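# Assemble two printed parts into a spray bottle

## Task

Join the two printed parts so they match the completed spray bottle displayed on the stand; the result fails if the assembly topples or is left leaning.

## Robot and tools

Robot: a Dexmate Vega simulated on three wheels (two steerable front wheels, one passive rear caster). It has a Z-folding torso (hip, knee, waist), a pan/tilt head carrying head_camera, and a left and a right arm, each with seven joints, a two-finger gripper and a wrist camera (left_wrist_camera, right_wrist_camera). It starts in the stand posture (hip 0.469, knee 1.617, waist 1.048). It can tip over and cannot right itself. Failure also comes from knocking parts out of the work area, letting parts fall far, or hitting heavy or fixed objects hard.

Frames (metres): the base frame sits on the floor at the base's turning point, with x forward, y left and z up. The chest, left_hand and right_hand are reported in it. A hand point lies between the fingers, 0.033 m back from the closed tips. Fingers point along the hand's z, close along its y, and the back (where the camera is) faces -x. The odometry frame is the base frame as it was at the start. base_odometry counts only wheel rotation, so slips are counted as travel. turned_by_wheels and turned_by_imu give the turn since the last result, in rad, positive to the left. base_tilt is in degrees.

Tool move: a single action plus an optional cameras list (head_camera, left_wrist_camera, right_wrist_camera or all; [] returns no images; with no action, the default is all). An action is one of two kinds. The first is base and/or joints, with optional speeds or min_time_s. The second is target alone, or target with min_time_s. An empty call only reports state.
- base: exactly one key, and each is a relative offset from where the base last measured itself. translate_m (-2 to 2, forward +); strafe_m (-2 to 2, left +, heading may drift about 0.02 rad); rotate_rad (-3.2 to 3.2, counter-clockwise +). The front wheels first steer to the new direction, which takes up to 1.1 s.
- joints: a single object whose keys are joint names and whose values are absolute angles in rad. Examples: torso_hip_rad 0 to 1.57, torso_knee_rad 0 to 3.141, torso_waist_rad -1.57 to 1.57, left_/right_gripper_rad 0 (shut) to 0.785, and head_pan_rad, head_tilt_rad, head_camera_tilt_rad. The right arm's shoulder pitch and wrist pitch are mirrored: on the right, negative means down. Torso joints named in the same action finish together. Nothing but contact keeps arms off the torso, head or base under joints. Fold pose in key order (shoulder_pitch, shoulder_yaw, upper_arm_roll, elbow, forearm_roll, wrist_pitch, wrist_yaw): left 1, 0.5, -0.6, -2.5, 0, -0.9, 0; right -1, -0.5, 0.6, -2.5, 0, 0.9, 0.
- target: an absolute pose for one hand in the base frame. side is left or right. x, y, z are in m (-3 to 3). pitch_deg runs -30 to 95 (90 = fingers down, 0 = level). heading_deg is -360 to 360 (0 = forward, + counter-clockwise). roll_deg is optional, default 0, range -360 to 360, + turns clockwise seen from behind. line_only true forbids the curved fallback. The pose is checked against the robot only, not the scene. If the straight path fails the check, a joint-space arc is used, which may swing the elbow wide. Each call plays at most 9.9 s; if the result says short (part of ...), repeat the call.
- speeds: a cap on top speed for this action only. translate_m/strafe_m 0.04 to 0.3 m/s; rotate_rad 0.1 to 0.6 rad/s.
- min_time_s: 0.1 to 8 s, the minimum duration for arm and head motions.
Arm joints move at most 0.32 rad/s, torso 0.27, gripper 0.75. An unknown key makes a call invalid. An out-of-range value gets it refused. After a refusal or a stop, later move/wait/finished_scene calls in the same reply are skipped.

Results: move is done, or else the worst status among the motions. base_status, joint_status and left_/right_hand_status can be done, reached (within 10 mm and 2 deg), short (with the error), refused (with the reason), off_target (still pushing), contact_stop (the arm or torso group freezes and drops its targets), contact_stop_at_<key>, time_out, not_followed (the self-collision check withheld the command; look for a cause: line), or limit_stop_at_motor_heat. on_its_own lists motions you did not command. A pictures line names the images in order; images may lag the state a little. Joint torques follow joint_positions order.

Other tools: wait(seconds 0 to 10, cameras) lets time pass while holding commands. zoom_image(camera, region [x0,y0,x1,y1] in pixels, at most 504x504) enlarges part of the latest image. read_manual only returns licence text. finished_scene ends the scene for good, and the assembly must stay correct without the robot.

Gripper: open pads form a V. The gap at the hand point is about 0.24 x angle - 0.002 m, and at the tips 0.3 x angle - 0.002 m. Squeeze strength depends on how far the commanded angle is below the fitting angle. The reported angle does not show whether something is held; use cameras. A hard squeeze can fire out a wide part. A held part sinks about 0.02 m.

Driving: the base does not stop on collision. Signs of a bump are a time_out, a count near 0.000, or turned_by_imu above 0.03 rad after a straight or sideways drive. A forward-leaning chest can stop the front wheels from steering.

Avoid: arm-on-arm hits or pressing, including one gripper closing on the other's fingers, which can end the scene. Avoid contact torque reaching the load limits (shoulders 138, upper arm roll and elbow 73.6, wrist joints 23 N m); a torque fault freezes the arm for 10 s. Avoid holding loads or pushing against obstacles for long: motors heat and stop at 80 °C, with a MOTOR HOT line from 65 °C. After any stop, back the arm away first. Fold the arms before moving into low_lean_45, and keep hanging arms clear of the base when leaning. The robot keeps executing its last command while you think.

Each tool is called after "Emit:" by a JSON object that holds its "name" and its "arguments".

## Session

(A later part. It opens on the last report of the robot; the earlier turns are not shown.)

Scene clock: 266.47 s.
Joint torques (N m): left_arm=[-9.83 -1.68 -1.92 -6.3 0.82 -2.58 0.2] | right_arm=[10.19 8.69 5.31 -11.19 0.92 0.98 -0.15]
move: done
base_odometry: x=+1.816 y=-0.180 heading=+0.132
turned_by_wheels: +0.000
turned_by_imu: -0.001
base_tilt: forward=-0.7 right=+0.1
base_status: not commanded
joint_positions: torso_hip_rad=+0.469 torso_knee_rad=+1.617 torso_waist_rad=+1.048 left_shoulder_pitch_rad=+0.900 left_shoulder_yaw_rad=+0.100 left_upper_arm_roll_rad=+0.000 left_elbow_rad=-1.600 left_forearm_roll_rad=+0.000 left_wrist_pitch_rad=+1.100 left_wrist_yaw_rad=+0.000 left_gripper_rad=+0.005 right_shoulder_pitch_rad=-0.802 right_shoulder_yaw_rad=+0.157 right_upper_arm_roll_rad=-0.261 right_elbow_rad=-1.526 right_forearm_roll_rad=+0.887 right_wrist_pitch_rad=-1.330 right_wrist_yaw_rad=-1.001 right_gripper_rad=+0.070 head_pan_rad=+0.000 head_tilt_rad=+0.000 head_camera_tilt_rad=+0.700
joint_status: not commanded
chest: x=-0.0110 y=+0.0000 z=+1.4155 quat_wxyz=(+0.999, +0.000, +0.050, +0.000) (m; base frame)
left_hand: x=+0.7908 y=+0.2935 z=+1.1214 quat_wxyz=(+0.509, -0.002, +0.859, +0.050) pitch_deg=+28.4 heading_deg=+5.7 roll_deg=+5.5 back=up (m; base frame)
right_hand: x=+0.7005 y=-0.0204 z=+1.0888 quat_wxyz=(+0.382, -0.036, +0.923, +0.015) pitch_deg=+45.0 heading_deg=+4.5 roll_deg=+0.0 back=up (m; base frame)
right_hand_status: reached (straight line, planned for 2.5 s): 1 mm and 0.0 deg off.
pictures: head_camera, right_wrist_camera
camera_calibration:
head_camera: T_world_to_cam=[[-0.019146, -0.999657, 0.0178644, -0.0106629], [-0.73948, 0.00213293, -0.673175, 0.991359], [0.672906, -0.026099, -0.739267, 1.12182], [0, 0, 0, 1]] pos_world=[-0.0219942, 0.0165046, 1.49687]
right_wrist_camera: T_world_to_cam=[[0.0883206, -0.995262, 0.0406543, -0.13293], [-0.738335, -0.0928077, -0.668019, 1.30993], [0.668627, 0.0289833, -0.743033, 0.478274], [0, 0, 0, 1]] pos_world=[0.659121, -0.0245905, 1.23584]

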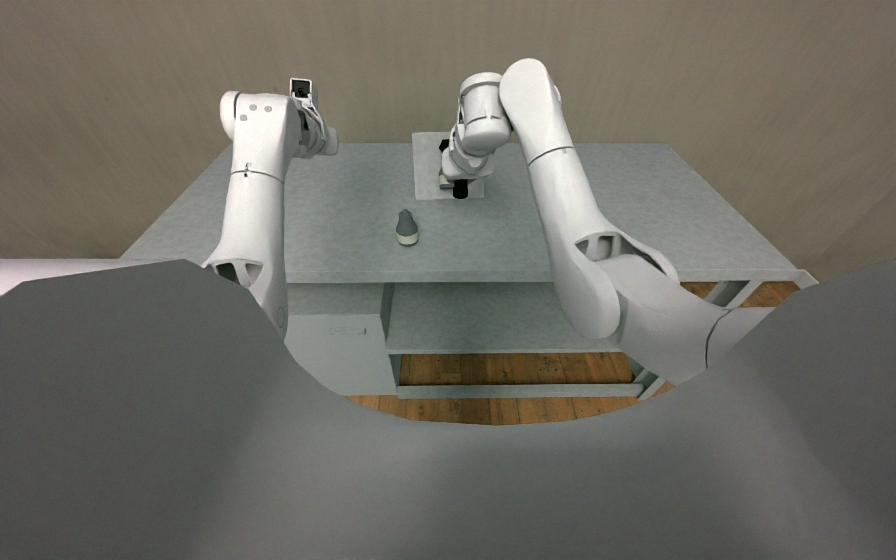

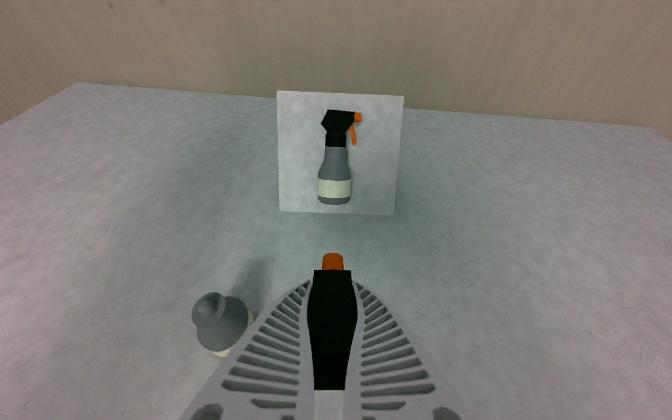

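Emit:
{"name": "move", "arguments": {"target": {"side":"right","x":0.67,"y":0.06,"z":1.08,"pitch_deg":45,"heading_deg":4.5,"roll_deg":0,"line_only":true}, "min_time_s": 2.5, "cameras": ["right_wrist_camera","head_camera"]}}

Emit:
{"name": "zoom_image", "arguments": {"camera": "right_wrist_camera", "region": [200, 190, 380, 370]}}

Scene clock: 273.73 s.
Joint torques (N m): left_arm=[-9.69 -0.31 -2.05 -6.33 0.64 -2.4 -0.02] | right_arm=[8.52 10.36 -3.38 -5.74 0.15 1.45 -0.23]
move: done
base_odometry: x=+1.816 y=-0.180 heading=+0.132
turned_by_wheels: +0.000
turned_by_imu: -0.001
base_tilt: forward=-0.8 right=+0.1
base_status: not commanded
joint_positions: torso_hip_rad=+0.469 torso_knee_rad=+1.617 torso_waist_rad=+1.048 left_shoulder_pitch_rad=+0.900 left_shoulder_yaw_rad=+0.100 left_upper_arm_roll_rad=+0.000 left_elbow_rad=-1.600 left_forearm_roll_rad=+0.000 left_wrist_pitch_rad=+1.100 left_wrist_yaw_rad=+0.000 left_gripper_rad=+0.005 right_shoulder_pitch_rad=-0.852 right_shoulder_yaw_rad=+0.313 right_upper_arm_roll_rad=-0.348 right_elbow_rad=-1.483 right_forearm_roll_rad=+0.809 right_wrist_pitch_rad=-1.236 right_wrist_yaw_rad=-1.085 right_gripper_rad=+0.070 head_pan_rad=+0.000 head_tilt_rad=+0.000 head_camera_tilt_rad=+0.700
joint_status: not commanded
chest: x=-0.0110 y=+0.0000 z=+1.4155 quat_wxyz=(+0.999, +0.000, +0.050, +0.000) (m; base frame)
left_hand: x=+0.7908 y=+0.2935 z=+1.1214 quat_wxyz=(+0.509, -0.002, +0.859, +0.050) pitch_deg=+28.4 heading_deg=+5.7 roll_deg=+5.5 back=up (m; base frame)
right_hand: x=+0.6710 y=+0.0577 z=+1.0802 quat_wxyz=(+0.382, -0.036, +0.923, +0.015) pitch_deg=+45.0 heading_deg=+4.5 roll_deg=+0.0 back=up (m; base frame)
right_hand_status: reached (straight line, planned for 2.5 s): 3 mm and 0.0 deg off.
pictures: head_camera, right_wrist_camera
camera_calibration:
head_camera: T_world_to_cam=[[-0.019146, -0.999657, 0.0178644, -0.0106629], [-0.73948, 0.00213293, -0.673175, 0.991359], [0.672906, -0.026099, -0.739267, 1.12182], [0, 0, 0, 1]] pos_world=[-0.0219942, 0.0165046, 1.49687]
right_wrist_camera: T_world_to_cam=[[0.0882875, -0.995281, 0.0402585, -0.0518359], [-0.738154, -0.0925094, -0.668259, 1.28981], [0.66883, 0.0292819, -0.742838, 0.488965], [0, 0, 0, 1]] pos_world=[0.629621, 0.0534105, 1.22724]

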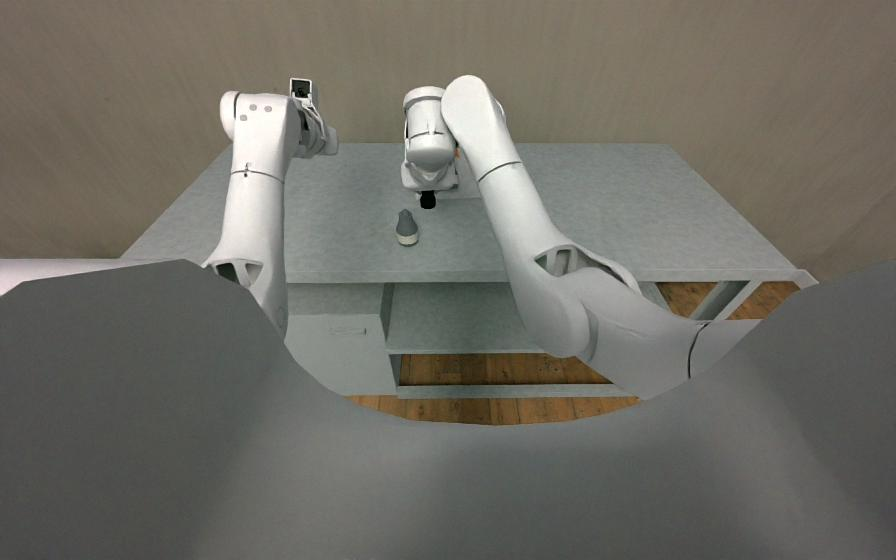

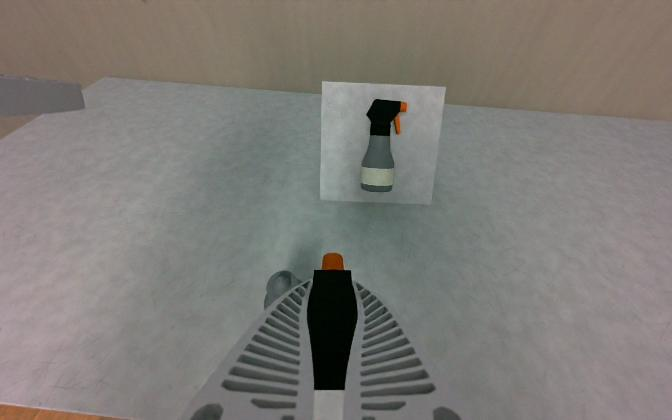

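Scaled by 2.800 from the camera's 672x420 image, which has a finer 960x600 frame.

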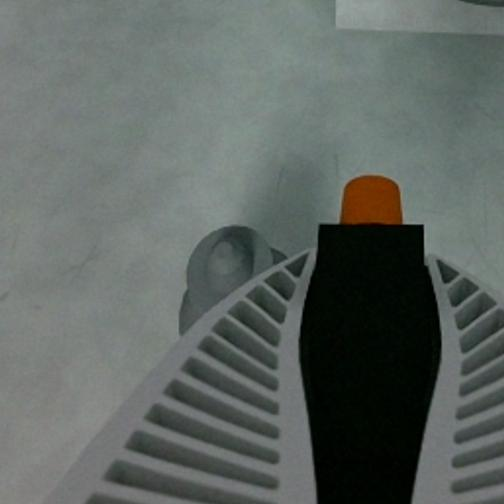

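Emit:
{"name": "move", "arguments": {"target": {"side":"left","x":0.58,"y":0.33,"z":1.02,"pitch_deg":15,"heading_deg":-45,"roll_deg":0}, "cameras": ["left_wrist_camera","head_camera"]}}

Scene clock: 282.97 s.
Joint torques (N m): left_arm=[-13.09 10.2 -5.27 -5.09 -0.93 -2.37 -0.33] | right_arm=[9.14 9.16 -3.01 -5.18 0.29 1.49 -0.16]
move: done
base_odometry: x=+1.816 y=-0.180 heading=+0.132
turned_by_wheels: +0.000
turned_by_imu: -0.001
base_tilt: forward=-0.7 right=+0.1
base_status: not commanded
joint_positions: torso_hip_rad=+0.469 torso_knee_rad=+1.617 torso_waist_rad=+1.048 left_shoulder_pitch_rad=+1.410 left_shoulder_yaw_rad=+0.609 left_upper_arm_roll_rad=-0.251 left_elbow_rad=-1.251 left_forearm_roll_rad=-0.328 left_wrist_pitch_rad=+0.038 left_wrist_yaw_rad=-1.163 left_gripper_rad=+0.005 right_shoulder_pitch_rad=-0.854 right_shoulder_yaw_rad=+0.318 right_upper_arm_roll_rad=-0.351 right_elbow_rad=-1.481 right_forearm_roll_rad=+0.806 right_wrist_pitch_rad=-1.233 right_wrist_yaw_rad=-1.087 right_gripper_rad=+0.070 head_pan_rad=+0.000 head_tilt_rad=+0.000 head_camera_tilt_rad=+0.700
joint_status: not commanded
chest: x=-0.0110 y=+0.0000 z=+1.4155 quat_wxyz=(+0.999, +0.000, +0.050, +0.000) (m; base frame)
left_hand: x=+0.5807 y=+0.3296 z=+1.0200 quat_wxyz=(+0.562, +0.303, +0.734, -0.232) pitch_deg=+15.1 heading_deg=-44.9 roll_deg=-0.1 back=up (m; base frame)
left_hand_status: reached (straight line, planned for 4.3 s): 1 mm and 0.2 deg off.
right_hand: x=+0.6701 y=+0.0600 z=+1.0801 quat_wxyz=(+0.382, -0.036, +0.923, +0.015) pitch_deg=+45.0 heading_deg=+4.5 roll_deg=+0.0 back=up (m; base frame)
pictures: head_camera, left_wrist_camera
camera_calibration:
head_camera: T_world_to_cam=[[-0.019146, -0.999657, 0.0178644, -0.0106629], [-0.73948, 0.00213293, -0.673175, 0.991359], [0.672906, -0.026099, -0.739267, 1.12182], [0, 0, 0, 1]] pos_world=[-0.0219942, 0.0165046, 1.49687]
left_wrist_camera: T_world_to_cam=[[-0.680046, -0.733146, 0.00579415, 0.634644], [-0.227128, 0.20315, -0.952441, 1.10779], [0.697101, -0.64902, -0.304669, 0.263865], [0, 0, 0, 1]] pos_world=[0.499256, 0.411494, 1.13182]

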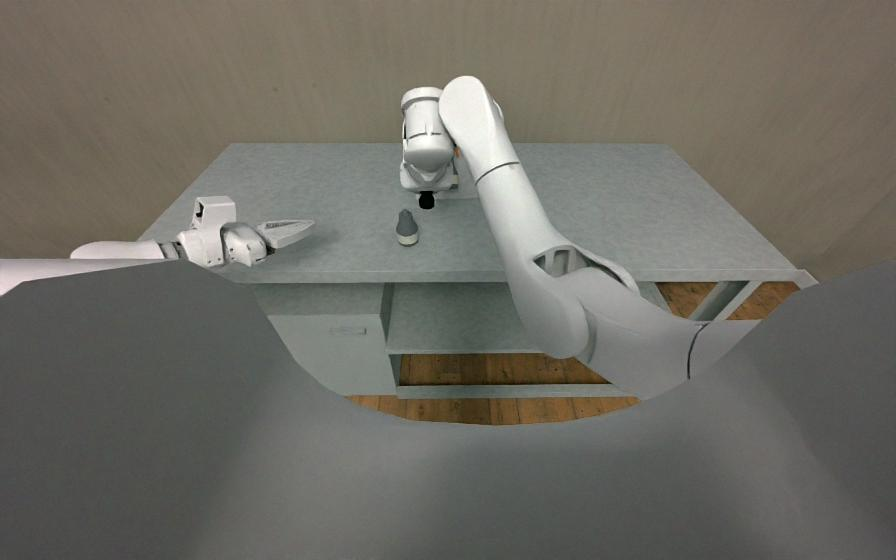

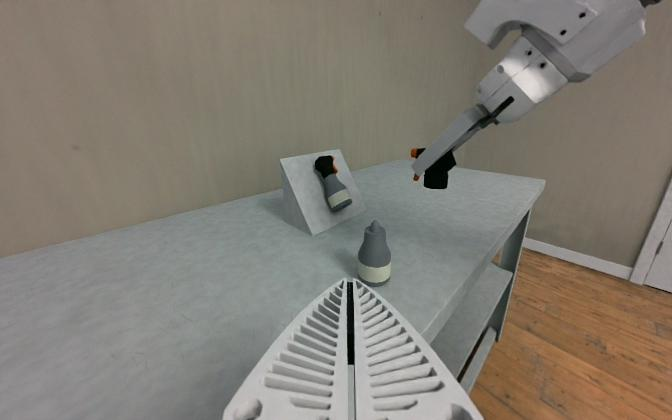

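Emit:
{"name": "move", "arguments": {"target": {"side":"right","x":0.735,"y":0.119,"z":1.06,"pitch_deg":45,"heading_deg":4.5,"roll_deg":0,"line_only":true}, "min_time_s": 2.5, "cameras": ["all"]}}

Emit:
{"name": "zoom_image", "arguments": {"camera": "left_wrist_camera", "region": [300, 150, 450, 300]}}

Emit:
{"name": "zoom_image", "arguments": {"camera": "head_camera", "region": [360, 160, 460, 260]}}

Scene clock: 288.97 s.
Joint torques (N m): left_arm=[-13.13 11.46 -6.41 -3.85 -1.34 -1.73 -0.11] | right_arm=[21.23 7.55 -1.74 -5.03 -0.14 1.25 0.28]
move: done
base_odometry: x=+1.816 y=-0.180 heading=+0.132
turned_by_wheels: +0.000
turned_by_imu: +0.000
base_tilt: forward=-0.7 right=+0.1
base_status: not commanded
joint_positions: torso_hip_rad=+0.469 torso_knee_rad=+1.617 torso_waist_rad=+1.048 left_shoulder_pitch_rad=+1.409 left_shoulder_yaw_rad=+0.610 left_upper_arm_roll_rad=-0.251 left_elbow_rad=-1.247 left_forearm_roll_rad=-0.329 left_wrist_pitch_rad=+0.034 left_wrist_yaw_rad=-1.167 left_gripper_rad=+0.005 right_shoulder_pitch_rad=-0.503 right_shoulder_yaw_rad=+0.404 right_upper_arm_roll_rad=-0.436 right_elbow_rad=-0.755 right_forearm_roll_rad=+0.701 right_wrist_pitch_rad=-0.834 right_wrist_yaw_rad=-0.812 right_gripper_rad=+0.070 head_pan_rad=+0.000 head_tilt_rad=+0.000 head_camera_tilt_rad=+0.700
joint_status: not commanded
chest: x=-0.0110 y=+0.0000 z=+1.4155 quat_wxyz=(+0.999, +0.000, +0.050, +0.000) (m; base frame)
left_hand: x=+0.5798 y=+0.3298 z=+1.0196 quat_wxyz=(+0.562, +0.304, +0.733, -0.233) pitch_deg=+15.0 heading_deg=-45.0 roll_deg=+0.0 back=up (m; base frame)
right_hand: x=+0.7345 y=+0.1187 z=+1.0597 quat_wxyz=(+0.382, -0.036, +0.923, +0.015) pitch_deg=+45.0 heading_deg=+4.5 roll_deg=+0.0 back=up (m; base frame)
right_hand_status: reached (straight line, planned for 2.6 s): 1 mm and 0.1 deg off.
pictures: head_camera, left_wrist_camera, right_wrist_camera
camera_calibration:
head_camera: T_world_to_cam=[[-0.019146, -0.999657, 0.0178644, -0.0106629], [-0.73948, 0.00213293, -0.673175, 0.991359], [0.672906, -0.026099, -0.739267, 1.12182], [0, 0, 0, 1]] pos_world=[-0.0219942, 0.0165046, 1.49687]
left_wrist_camera: T_world_to_cam=[[-0.682, -0.731332, 0.00543304, 0.635103], [-0.225901, 0.203586, -0.952639, 1.1066], [0.695589, -0.650927, -0.304055, 0.265338], [0, 0, 0, 1]] pos_world=[0.498556, 0.411899, 1.13141]
right_wrist_camera: T_world_to_cam=[[0.0880347, -0.995306, 0.0402012, 0.00433304], [-0.738707, -0.0923066, -0.667676, 1.32835], [0.668253, 0.0290818, -0.743365, 0.430471], [0, 0, 0, 1]] pos_world=[0.693219, 0.11441, 1.20673]

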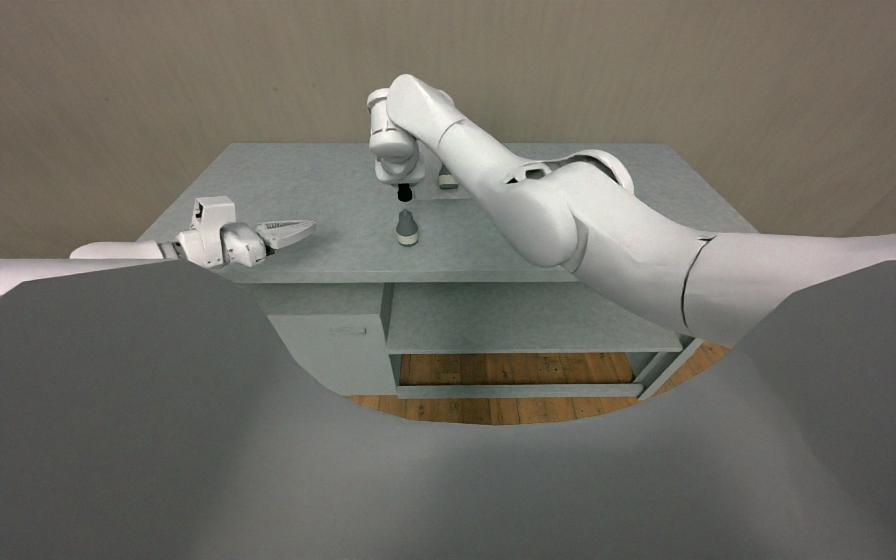

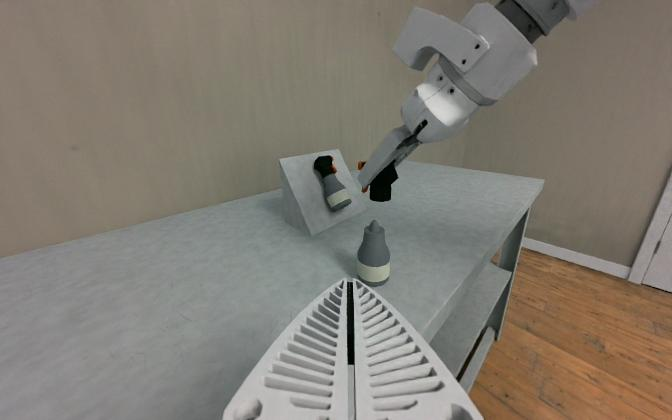

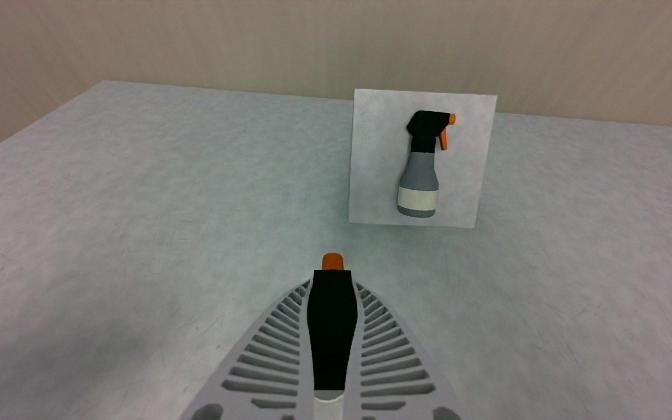

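Scaled by 3.360 from the camera's 672x420 image, which has a finer 960x600 frame.

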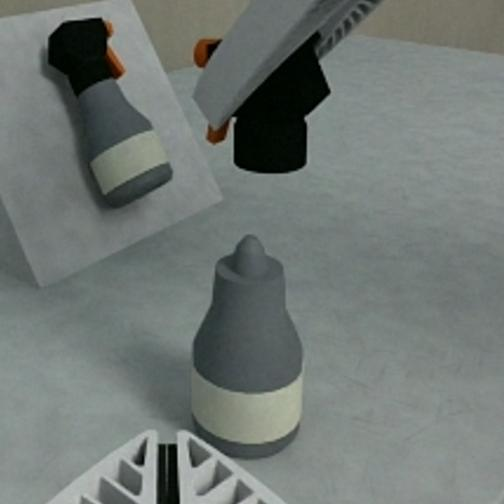

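Scaled by 5.040 from the camera's 896x560 image, which has a finer 960x600 frame.

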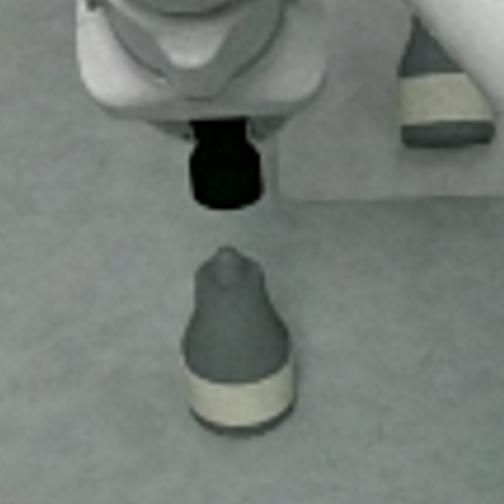

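Emit:
{"name": "move", "arguments": {"target": {"side":"right","x":0.7495,"y":0.12,"z":1.04,"pitch_deg":45,"heading_deg":4.5,"roll_deg":0,"line_only":true}, "min_time_s": 2, "cameras": ["head_camera","left_wrist_camera"]}}

Emit:
{"name": "zoom_image", "arguments": {"camera": "left_wrist_camera", "region": [330, 170, 430, 290]}}

Emit:
{"name": "zoom_image", "arguments": {"camera": "head_camera", "region": [370, 175, 440, 255]}}

Scene clock: 294.13 s.
Joint torques (N m): left_arm=[-13.16 9.64 -4.63 -5.65 -1.41 -1.27 -0.17] | right_arm=[20.46 8.24 -1.91 -6.18 -0.25 2.1 0.27]
move: refused
base_odometry: x=+1.816 y=-0.180 heading=+0.132
turned_by_wheels: +0.000
turned_by_imu: +0.000
base_tilt: forward=-0.7 right=+0.1
base_status: not commanded
joint_positions: torso_hip_rad=+0.469 torso_knee_rad=+1.617 torso_waist_rad=+1.048 left_shoulder_pitch_rad=+1.409 left_shoulder_yaw_rad=+0.610 left_upper_arm_roll_rad=-0.251 left_elbow_rad=-1.247 left_forearm_roll_rad=-0.329 left_wrist_pitch_rad=+0.034 left_wrist_yaw_rad=-1.167 left_gripper_rad=+0.005 right_shoulder_pitch_rad=-0.501 right_shoulder_yaw_rad=+0.405 right_upper_arm_roll_rad=-0.436 right_elbow_rad=-0.751 right_forearm_roll_rad=+0.700 right_wrist_pitch_rad=-0.832 right_wrist_yaw_rad=-0.811 right_gripper_rad=+0.070 head_pan_rad=+0.000 head_tilt_rad=+0.000 head_camera_tilt_rad=+0.700
joint_status: not commanded
chest: x=-0.0110 y=+0.0000 z=+1.4155 quat_wxyz=(+0.999, +0.000, +0.050, +0.000) (m; base frame)
left_hand: x=+0.5798 y=+0.3298 z=+1.0196 quat_wxyz=(+0.562, +0.304, +0.733, -0.233) pitch_deg=+15.0 heading_deg=-45.0 roll_deg=+0.0 back=up (m; base frame)
right_hand: x=+0.7348 y=+0.1188 z=+1.0596 quat_wxyz=(+0.382, -0.036, +0.923, +0.015) pitch_deg=+45.0 heading_deg=+4.5 roll_deg=+0.0 back=up (m; base frame)
right_hand_status: refused: no posture of the arm gets there (out of reach): the closest leaves the hand 0.2 cm and 0 deg from the pose. Nothing moved. At pitch 30 a posture exists at this place; the way there is not checked.
pictures: head_camera, left_wrist_camera
camera_calibration:
head_camera: T_world_to_cam=[[-0.019146, -0.999657, 0.0178644, -0.0106629], [-0.73948, 0.00213293, -0.673175, 0.991359], [0.672906, -0.026099, -0.739267, 1.12182], [0, 0, 0, 1]] pos_world=[-0.0219942, 0.0165046, 1.49687]
left_wrist_camera: T_world_to_cam=[[-0.682, -0.731332, 0.00543304, 0.635103], [-0.225901, 0.203586, -0.952639, 1.1066], [0.695589, -0.650927, -0.304055, 0.265338], [0, 0, 0, 1]] pos_world=[0.498556, 0.411899, 1.13141]

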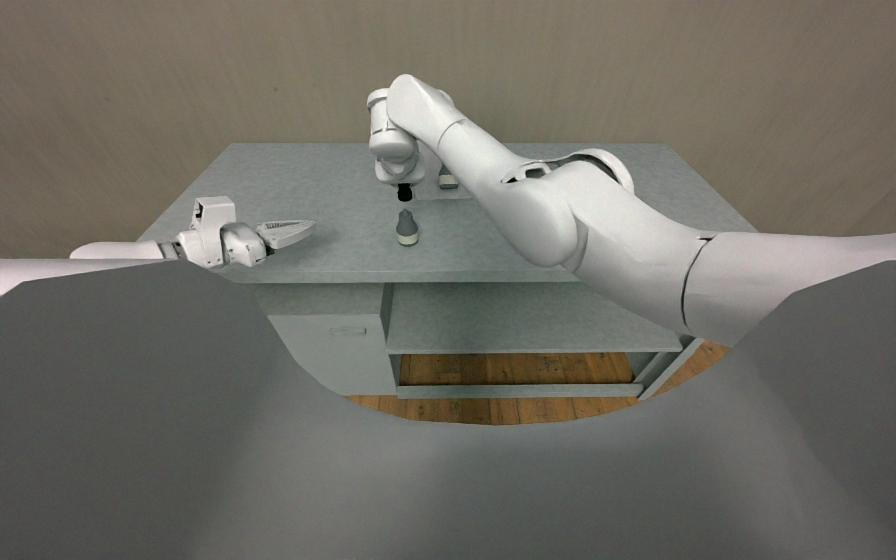

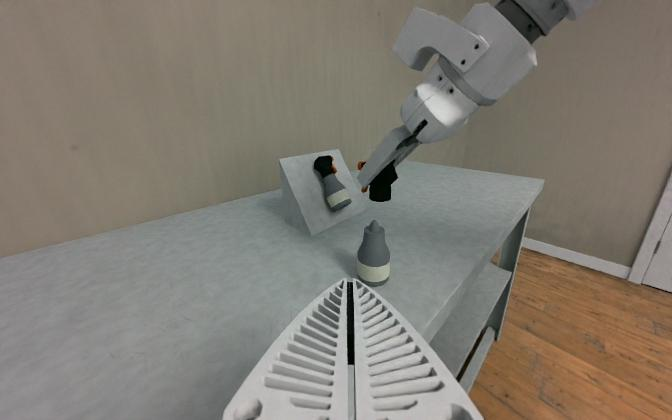

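Scaled by 4.200 from the camera's 672x420 image, which has a finer 960x600 frame.

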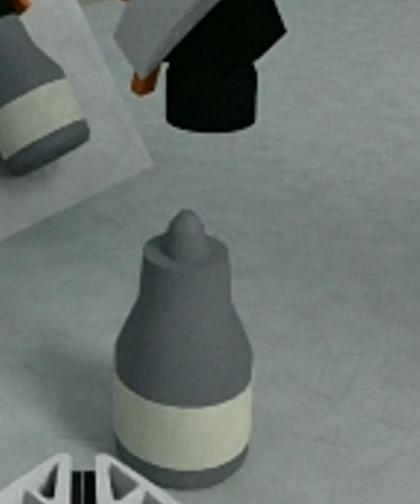

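Scaled by 6.300 from the camera's 896x560 image, which has a finer 960x600 frame.

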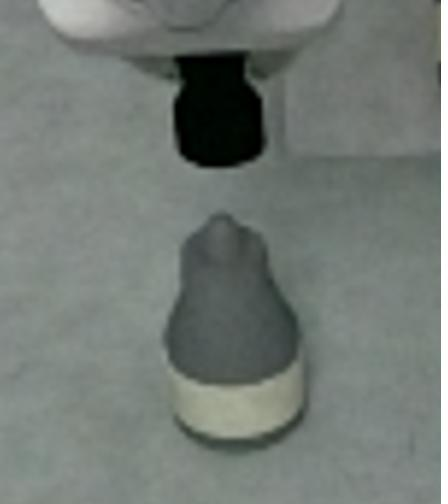

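Emit:
{"name": "move", "arguments": {"target": {"side":"right","x":0.7495,"y":0.118,"z":1.045,"pitch_deg":45,"heading_deg":25,"roll_deg":0,"line_only":true}, "min_time_s": 2.5, "cameras": ["head_camera","left_wrist_camera"]}}

Emit:
{"name": "zoom_image", "arguments": {"camera": "left_wrist_camera", "region": [330, 170, 430, 290]}}

Emit:
{"name": "zoom_image", "arguments": {"camera": "head_camera", "region": [370, 175, 440, 255]}}

Scene clock: 300.70 s.
Joint torques (N m): left_arm=[-12.12 9.77 -5.54 -6.55 -1.01 -1.14 0.16] | right_arm=[22.97 3.2 0.86 -5.14 -0.06 1.46 0.69]
move: done
base_odometry: x=+1.816 y=-0.180 heading=+0.132
turned_by_wheels: +0.000
turned_by_imu: -0.001
base_tilt: forward=-0.7 right=+0.1
base_status: not commanded
joint_positions: torso_hip_rad=+0.469 torso_knee_rad=+1.617 torso_waist_rad=+1.048 left_shoulder_pitch_rad=+1.409 left_shoulder_yaw_rad=+0.610 left_upper_arm_roll_rad=-0.251 left_elbow_rad=-1.247 left_forearm_roll_rad=-0.329 left_wrist_pitch_rad=+0.034 left_wrist_yaw_rad=-1.167 left_gripper_rad=+0.005 right_shoulder_pitch_rad=-0.444 right_shoulder_yaw_rad=+0.172 right_upper_arm_roll_rad=-0.647 right_elbow_rad=-0.807 right_forearm_roll_rad=+0.661 right_wrist_pitch_rad=-0.950 right_wrist_yaw_rad=-0.267 right_gripper_rad=+0.070 head_pan_rad=+0.000 head_tilt_rad=+0.000 head_camera_tilt_rad=+0.700
joint_status: not commanded
chest: x=-0.0110 y=+0.0000 z=+1.4155 quat_wxyz=(+0.999, +0.000, +0.050, +0.000) (m; base frame)
left_hand: x=+0.5798 y=+0.3298 z=+1.0196 quat_wxyz=(+0.562, +0.304, +0.733, -0.233) pitch_deg=+15.0 heading_deg=-45.0 roll_deg=+0.0 back=up (m; base frame)
right_hand: x=+0.7493 y=+0.1182 z=+1.0449 quat_wxyz=(+0.374, -0.199, +0.902, +0.082) pitch_deg=+45.0 heading_deg=+24.9 roll_deg=+0.0 back=up (m; base frame)
right_hand_status: reached (straight line, planned for 2.5 s): 0 mm and 0.2 deg off.
pictures: head_camera, left_wrist_camera
camera_calibration:
head_camera: T_world_to_cam=[[-0.019146, -0.999657, 0.0178644, -0.0106629], [-0.73948, 0.00213293, -0.673175, 0.991359], [0.672906, -0.026099, -0.739267, 1.12182], [0, 0, 0, 1]] pos_world=[-0.0219942, 0.0165046, 1.49687]
left_wrist_camera: T_world_to_cam=[[-0.682, -0.731332, 0.00543304, 0.635103], [-0.225901, 0.203586, -0.952639, 1.1066], [0.695589, -0.650927, -0.304055, 0.265338], [0, 0, 0, 1]] pos_world=[0.498556, 0.411899, 1.13141]

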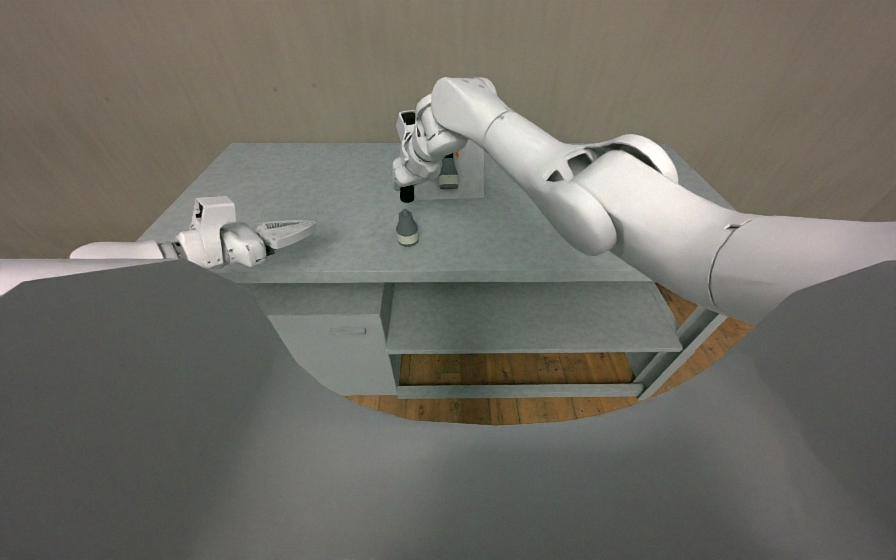

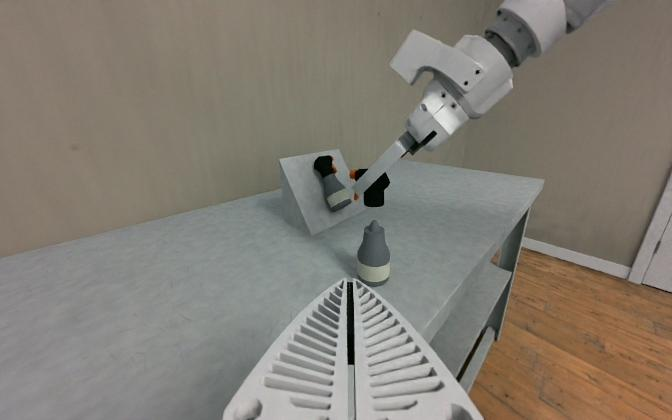

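Scaled by 4.200 from the camera's 672x420 image, which has a finer 960x600 frame.

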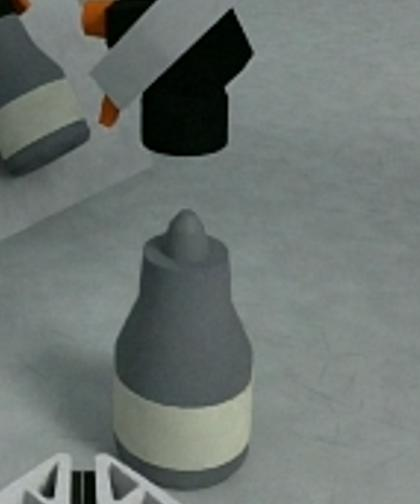

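Scaled by 6.300 from the camera's 896x560 image, which has a finer 960x600 frame.

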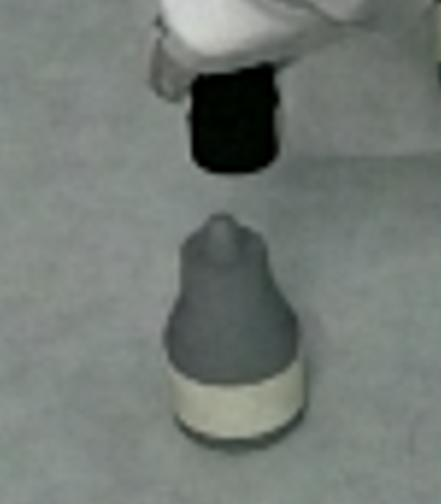

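Emit:
{"name": "move", "arguments": {"target": {"side":"right","x":0.740,"y":0.1247,"z":1.04,"pitch_deg":45,"heading_deg":25,"roll_deg":0,"line_only":true}, "min_time_s": 2, "cameras": ["head_camera","left_wrist_camera"]}}

Emit:
{"name": "zoom_image", "arguments": {"camera": "left_wrist_camera", "region": [330, 170, 430, 290]}}

Emit:
{"name": "zoom_image", "arguments": {"camera": "head_camera", "region": [370, 175, 440, 255]}}

Scene clock: 306.53 s.
Joint torques (N m): left_arm=[-11.73 10.97 -4.67 -4.78 -1.62 -1.35 -0.46] | right_arm=[10.39 2.58 7.5 -11.99 0.47 1.99 -0.15]
move: done
base_odometry: x=+1.816 y=-0.180 heading=+0.132
turned_by_wheels: +0.000
turned_by_imu: +0.000
base_tilt: forward=-0.8 right=+0.1
base_status: not commanded
joint_positions: torso_hip_rad=+0.469 torso_knee_rad=+1.617 torso_waist_rad=+1.048 left_shoulder_pitch_rad=+1.409 left_shoulder_yaw_rad=+0.610 left_upper_arm_roll_rad=-0.251 left_elbow_rad=-1.247 left_forearm_roll_rad=-0.329 left_wrist_pitch_rad=+0.034 left_wrist_yaw_rad=-1.167 left_gripper_rad=+0.005 right_shoulder_pitch_rad=-0.480 right_shoulder_yaw_rad=+0.171 right_upper_arm_roll_rad=-0.644 right_elbow_rad=-0.863 right_forearm_roll_rad=+0.666 right_wrist_pitch_rad=-0.968 right_wrist_yaw_rad=-0.300 right_gripper_rad=+0.070 head_pan_rad=+0.000 head_tilt_rad=+0.000 head_camera_tilt_rad=+0.700
joint_status: not commanded
chest: x=-0.0110 y=+0.0000 z=+1.4155 quat_wxyz=(+0.999, +0.000, +0.050, +0.000) (m; base frame)
left_hand: x=+0.5798 y=+0.3298 z=+1.0196 quat_wxyz=(+0.562, +0.304, +0.733, -0.233) pitch_deg=+15.0 heading_deg=-45.0 roll_deg=+0.0 back=up (m; base frame)
right_hand: x=+0.7405 y=+0.1244 z=+1.0402 quat_wxyz=(+0.374, -0.200, +0.902, +0.083) pitch_deg=+45.0 heading_deg=+25.0 roll_deg=+0.0 back=up (m; base frame)
right_hand_status: reached (straight line, planned for 2.0 s): 1 mm and 0.0 deg off.
pictures: head_camera, left_wrist_camera
camera_calibration:
head_camera: T_world_to_cam=[[-0.019146, -0.999657, 0.0178644, -0.0106629], [-0.73948, 0.00213293, -0.673175, 0.991359], [0.672906, -0.026099, -0.739267, 1.12182], [0, 0, 0, 1]] pos_world=[-0.0219942, 0.0165046, 1.49687]
left_wrist_camera: T_world_to_cam=[[-0.682, -0.731332, 0.00543304, 0.635103], [-0.225901, 0.203586, -0.952639, 1.1066], [0.695589, -0.650927, -0.304055, 0.265338], [0, 0, 0, 1]] pos_world=[0.498556, 0.411899, 1.13141]

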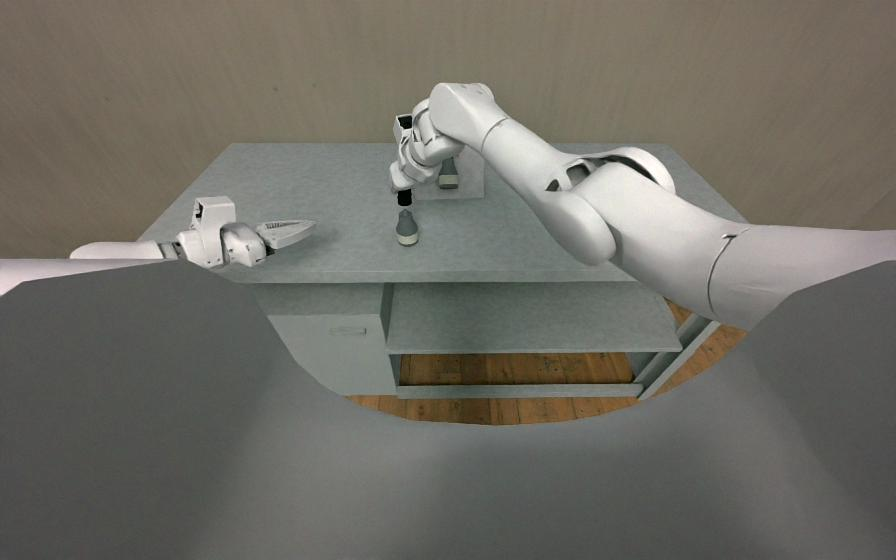

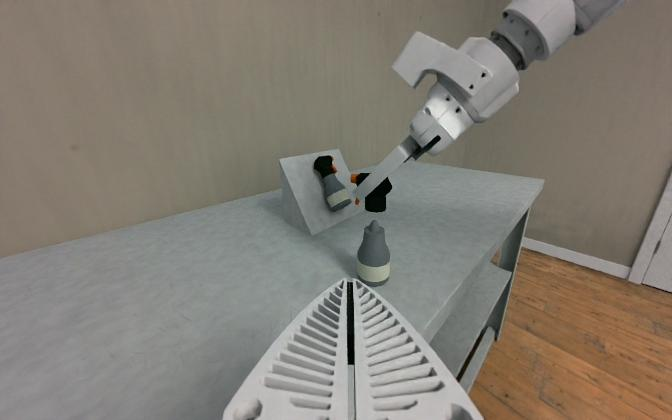

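Scaled by 4.200 from the camera's 672x420 image, which has a finer 960x600 frame.

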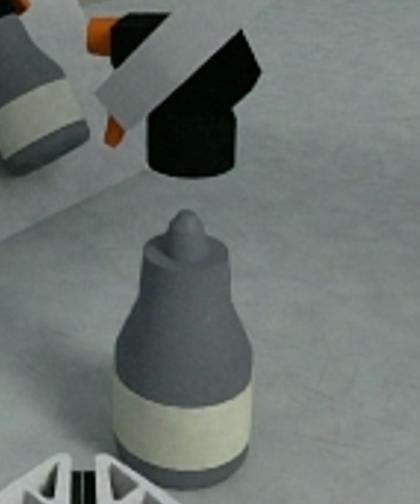

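Scaled by 6.300 from the camera's 896x560 image, which has a finer 960x600 frame.

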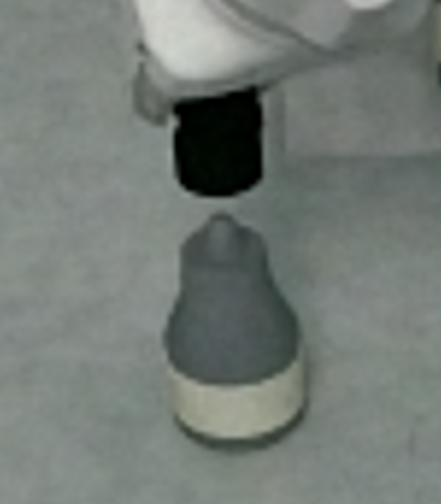

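Emit:
{"name": "move", "arguments": {"target": {"side":"right","x":0.744,"y":0.1233,"z":1.026,"pitch_deg":45,"heading_deg":25,"roll_deg":0,"line_only":true}, "min_time_s": 2, "cameras": ["head_camera","left_wrist_camera"]}}

Emit:
{"name": "zoom_image", "arguments": {"camera": "left_wrist_camera", "region": [330, 170, 430, 290]}}

Emit:
{"name": "zoom_image", "arguments": {"camera": "head_camera", "region": [370, 175, 440, 255]}}

Scene clock: 311.43 s.
Joint torques (N m): left_arm=[-10.16 12.47 -7.19 -4.17 -1.73 -2.05 0.13] | right_arm=[22.39 5.98 0.23 -6.09 -0.01 1.81 0.56]
move: done
base_odometry: x=+1.816 y=-0.180 heading=+0.132
turned_by_wheels: +0.000
turned_by_imu: +0.000
base_tilt: forward=-0.7 right=+0.1
base_status: not commanded
joint_positions: torso_hip_rad=+0.469 torso_knee_rad=+1.617 torso_waist_rad=+1.048 left_shoulder_pitch_rad=+1.409 left_shoulder_yaw_rad=+0.610 left_upper_arm_roll_rad=-0.251 left_elbow_rad=-1.247 left_forearm_roll_rad=-0.329 left_wrist_pitch_rad=+0.034 left_wrist_yaw_rad=-1.167 left_gripper_rad=+0.005 right_shoulder_pitch_rad=-0.473 right_shoulder_yaw_rad=+0.178 right_upper_arm_roll_rad=-0.663 right_elbow_rad=-0.797 right_forearm_roll_rad=+0.651 right_wrist_pitch_rad=-0.914 right_wrist_yaw_rad=-0.265 right_gripper_rad=+0.070 head_pan_rad=+0.000 head_tilt_rad=+0.000 head_camera_tilt_rad=+0.700
joint_status: not commanded
chest: x=-0.0110 y=+0.0000 z=+1.4155 quat_wxyz=(+0.999, +0.000, +0.050, +0.000) (m; base frame)
left_hand: x=+0.5798 y=+0.3298 z=+1.0196 quat_wxyz=(+0.562, +0.304, +0.733, -0.233) pitch_deg=+15.0 heading_deg=-45.0 roll_deg=+0.0 back=up (m; base frame)
right_hand: x=+0.7436 y=+0.1233 z=+1.0264 quat_wxyz=(+0.373, -0.200, +0.902, +0.083) pitch_deg=+45.0 heading_deg=+25.0 roll_deg=+0.0 back=up (m; base frame)
right_hand_status: reached (straight line, planned for 2.0 s): 1 mm and 0.0 deg off.
pictures: head_camera, left_wrist_camera
camera_calibration:
head_camera: T_world_to_cam=[[-0.019146, -0.999657, 0.0178644, -0.0106629], [-0.73948, 0.00213293, -0.673175, 0.991359], [0.672906, -0.026099, -0.739267, 1.12182], [0, 0, 0, 1]] pos_world=[-0.0219942, 0.0165046, 1.49687]
left_wrist_camera: T_world_to_cam=[[-0.682, -0.731332, 0.00543304, 0.635103], [-0.225901, 0.203586, -0.952639, 1.1066], [0.695589, -0.650927, -0.304055, 0.265338], [0, 0, 0, 1]] pos_world=[0.498556, 0.411899, 1.13141]

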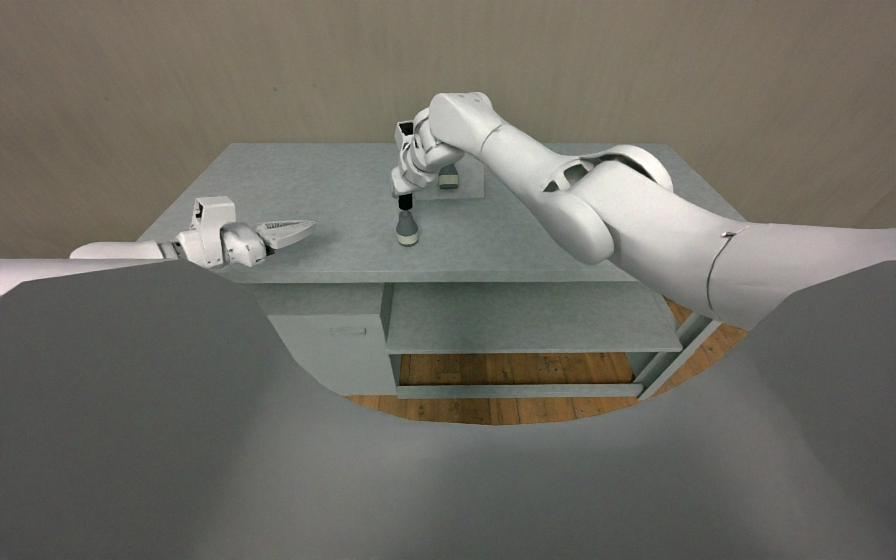

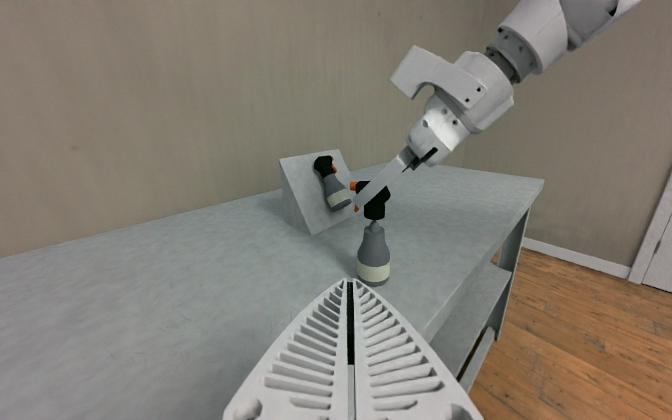

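Scaled by 4.200 from the camera's 672x420 image, which has a finer 960x600 frame.

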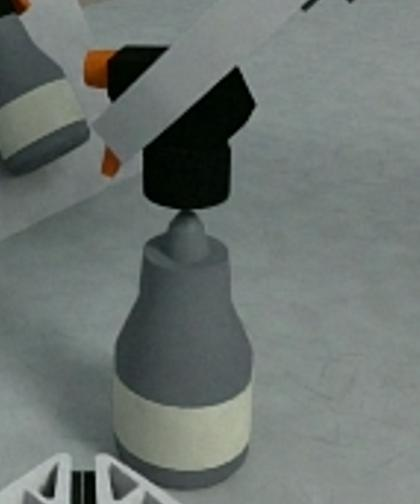

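Scaled by 6.300 from the camera's 896x560 image, which has a finer 960x600 frame.

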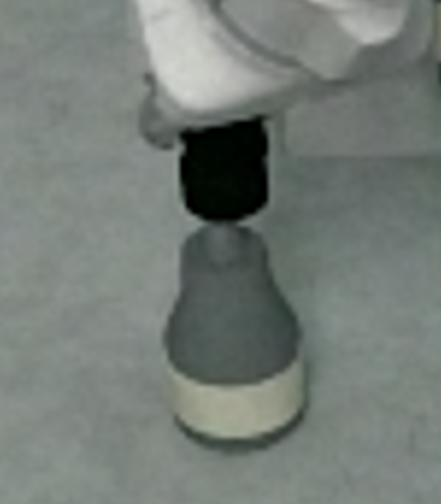

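Emit:
{"name": "move", "arguments": {"target": {"side":"right","x":0.743,"y":0.1242,"z":1.018,"pitch_deg":45,"heading_deg":25,"roll_deg":0,"line_only":true}, "min_time_s": 2, "cameras": ["head_camera","left_wrist_camera"]}}

Emit:
{"name": "zoom_image", "arguments": {"camera": "left_wrist_camera", "region": [330, 170, 430, 290]}}

Emit:
{"name": "zoom_image", "arguments": {"camera": "head_camera", "region": [370, 175, 440, 255]}}

Scene clock: 315.93 s.
Joint torques (N m): left_arm=[-11.72 10.63 -4.19 -4.39 -1.18 -1.75 -0.28] | right_arm=[12.52 6.58 -0.17 -5.12 -0.08 2.47 0.19]
move: done
base_odometry: x=+1.816 y=-0.180 heading=+0.132
turned_by_wheels: +0.000
turned_by_imu: +0.000
base_tilt: forward=-0.7 right=+0.1
base_status: not commanded
joint_positions: torso_hip_rad=+0.469 torso_knee_rad=+1.617 torso_waist_rad=+1.048 left_shoulder_pitch_rad=+1.409 left_shoulder_yaw_rad=+0.610 left_upper_arm_roll_rad=-0.251 left_elbow_rad=-1.247 left_forearm_roll_rad=-0.329 left_wrist_pitch_rad=+0.034 left_wrist_yaw_rad=-1.167 left_gripper_rad=+0.005 right_shoulder_pitch_rad=-0.478 right_shoulder_yaw_rad=+0.183 right_upper_arm_roll_rad=-0.672 right_elbow_rad=-0.777 right_forearm_roll_rad=+0.644 right_wrist_pitch_rad=-0.891 right_wrist_yaw_rad=-0.256 right_gripper_rad=+0.070 head_pan_rad=+0.000 head_tilt_rad=+0.000 head_camera_tilt_rad=+0.700
joint_status: not commanded
chest: x=-0.0110 y=+0.0000 z=+1.4155 quat_wxyz=(+0.999, +0.000, +0.050, +0.000) (m; base frame)
left_hand: x=+0.5798 y=+0.3298 z=+1.0196 quat_wxyz=(+0.562, +0.304, +0.733, -0.233) pitch_deg=+15.0 heading_deg=-45.0 roll_deg=+0.0 back=up (m; base frame)
right_hand: x=+0.7431 y=+0.1240 z=+1.0186 quat_wxyz=(+0.374, -0.200, +0.902, +0.083) pitch_deg=+45.0 heading_deg=+25.0 roll_deg=+0.0 back=up (m; base frame)
right_hand_status: reached (straight line, planned for 2.0 s): 1 mm and 0.0 deg off.
pictures: head_camera, left_wrist_camera
camera_calibration:
head_camera: T_world_to_cam=[[-0.019146, -0.999657, 0.0178644, -0.0106629], [-0.73948, 0.00213293, -0.673175, 0.991359], [0.672906, -0.026099, -0.739267, 1.12182], [0, 0, 0, 1]] pos_world=[-0.0219942, 0.0165046, 1.49687]
left_wrist_camera: T_world_to_cam=[[-0.682, -0.731332, 0.00543304, 0.635103], [-0.225901, 0.203586, -0.952639, 1.1066], [0.695589, -0.650927, -0.304055, 0.265338], [0, 0, 0, 1]] pos_world=[0.498556, 0.411899, 1.13141]

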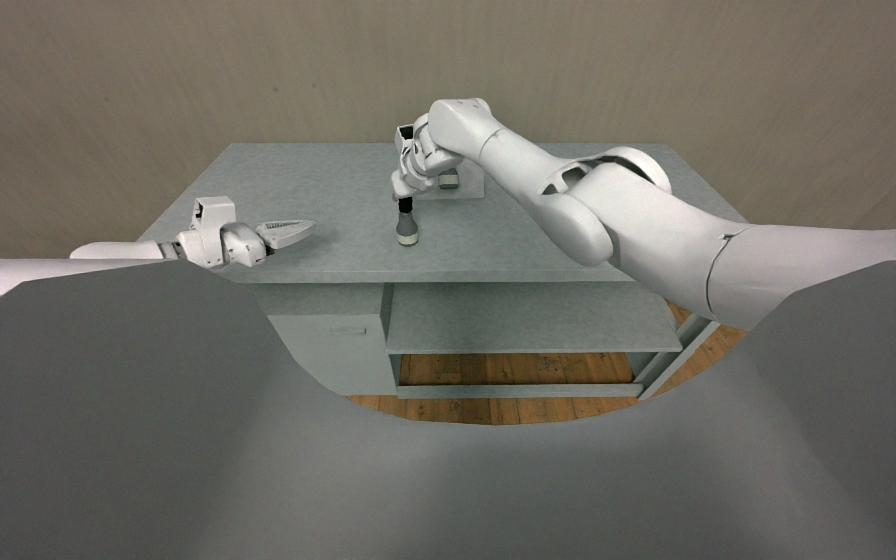

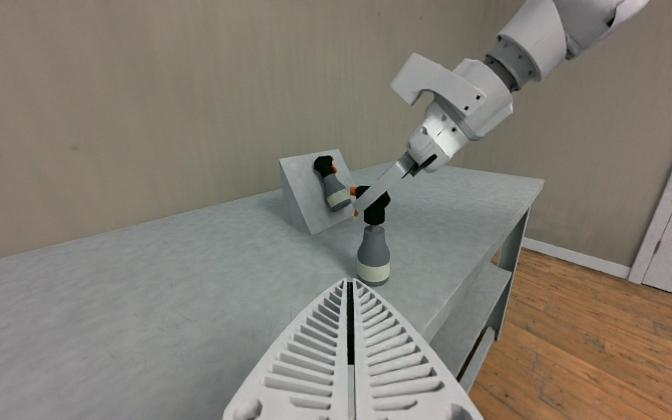

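Scaled by 4.200 from the camera's 672x420 image, which has a finer 960x600 frame.

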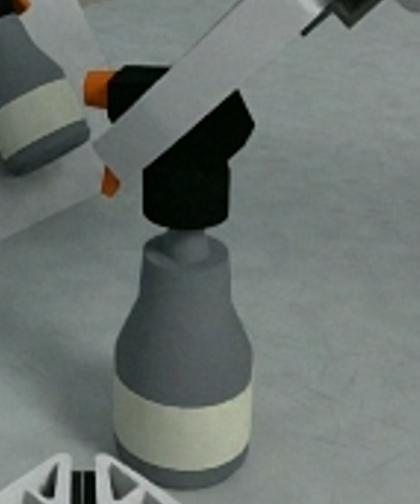

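Scaled by 6.300 from the camera's 896x560 image, which has a finer 960x600 frame.

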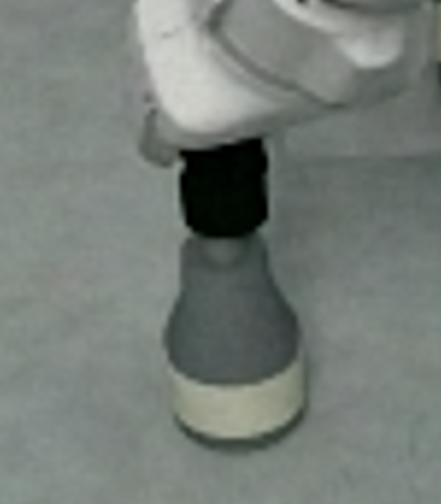

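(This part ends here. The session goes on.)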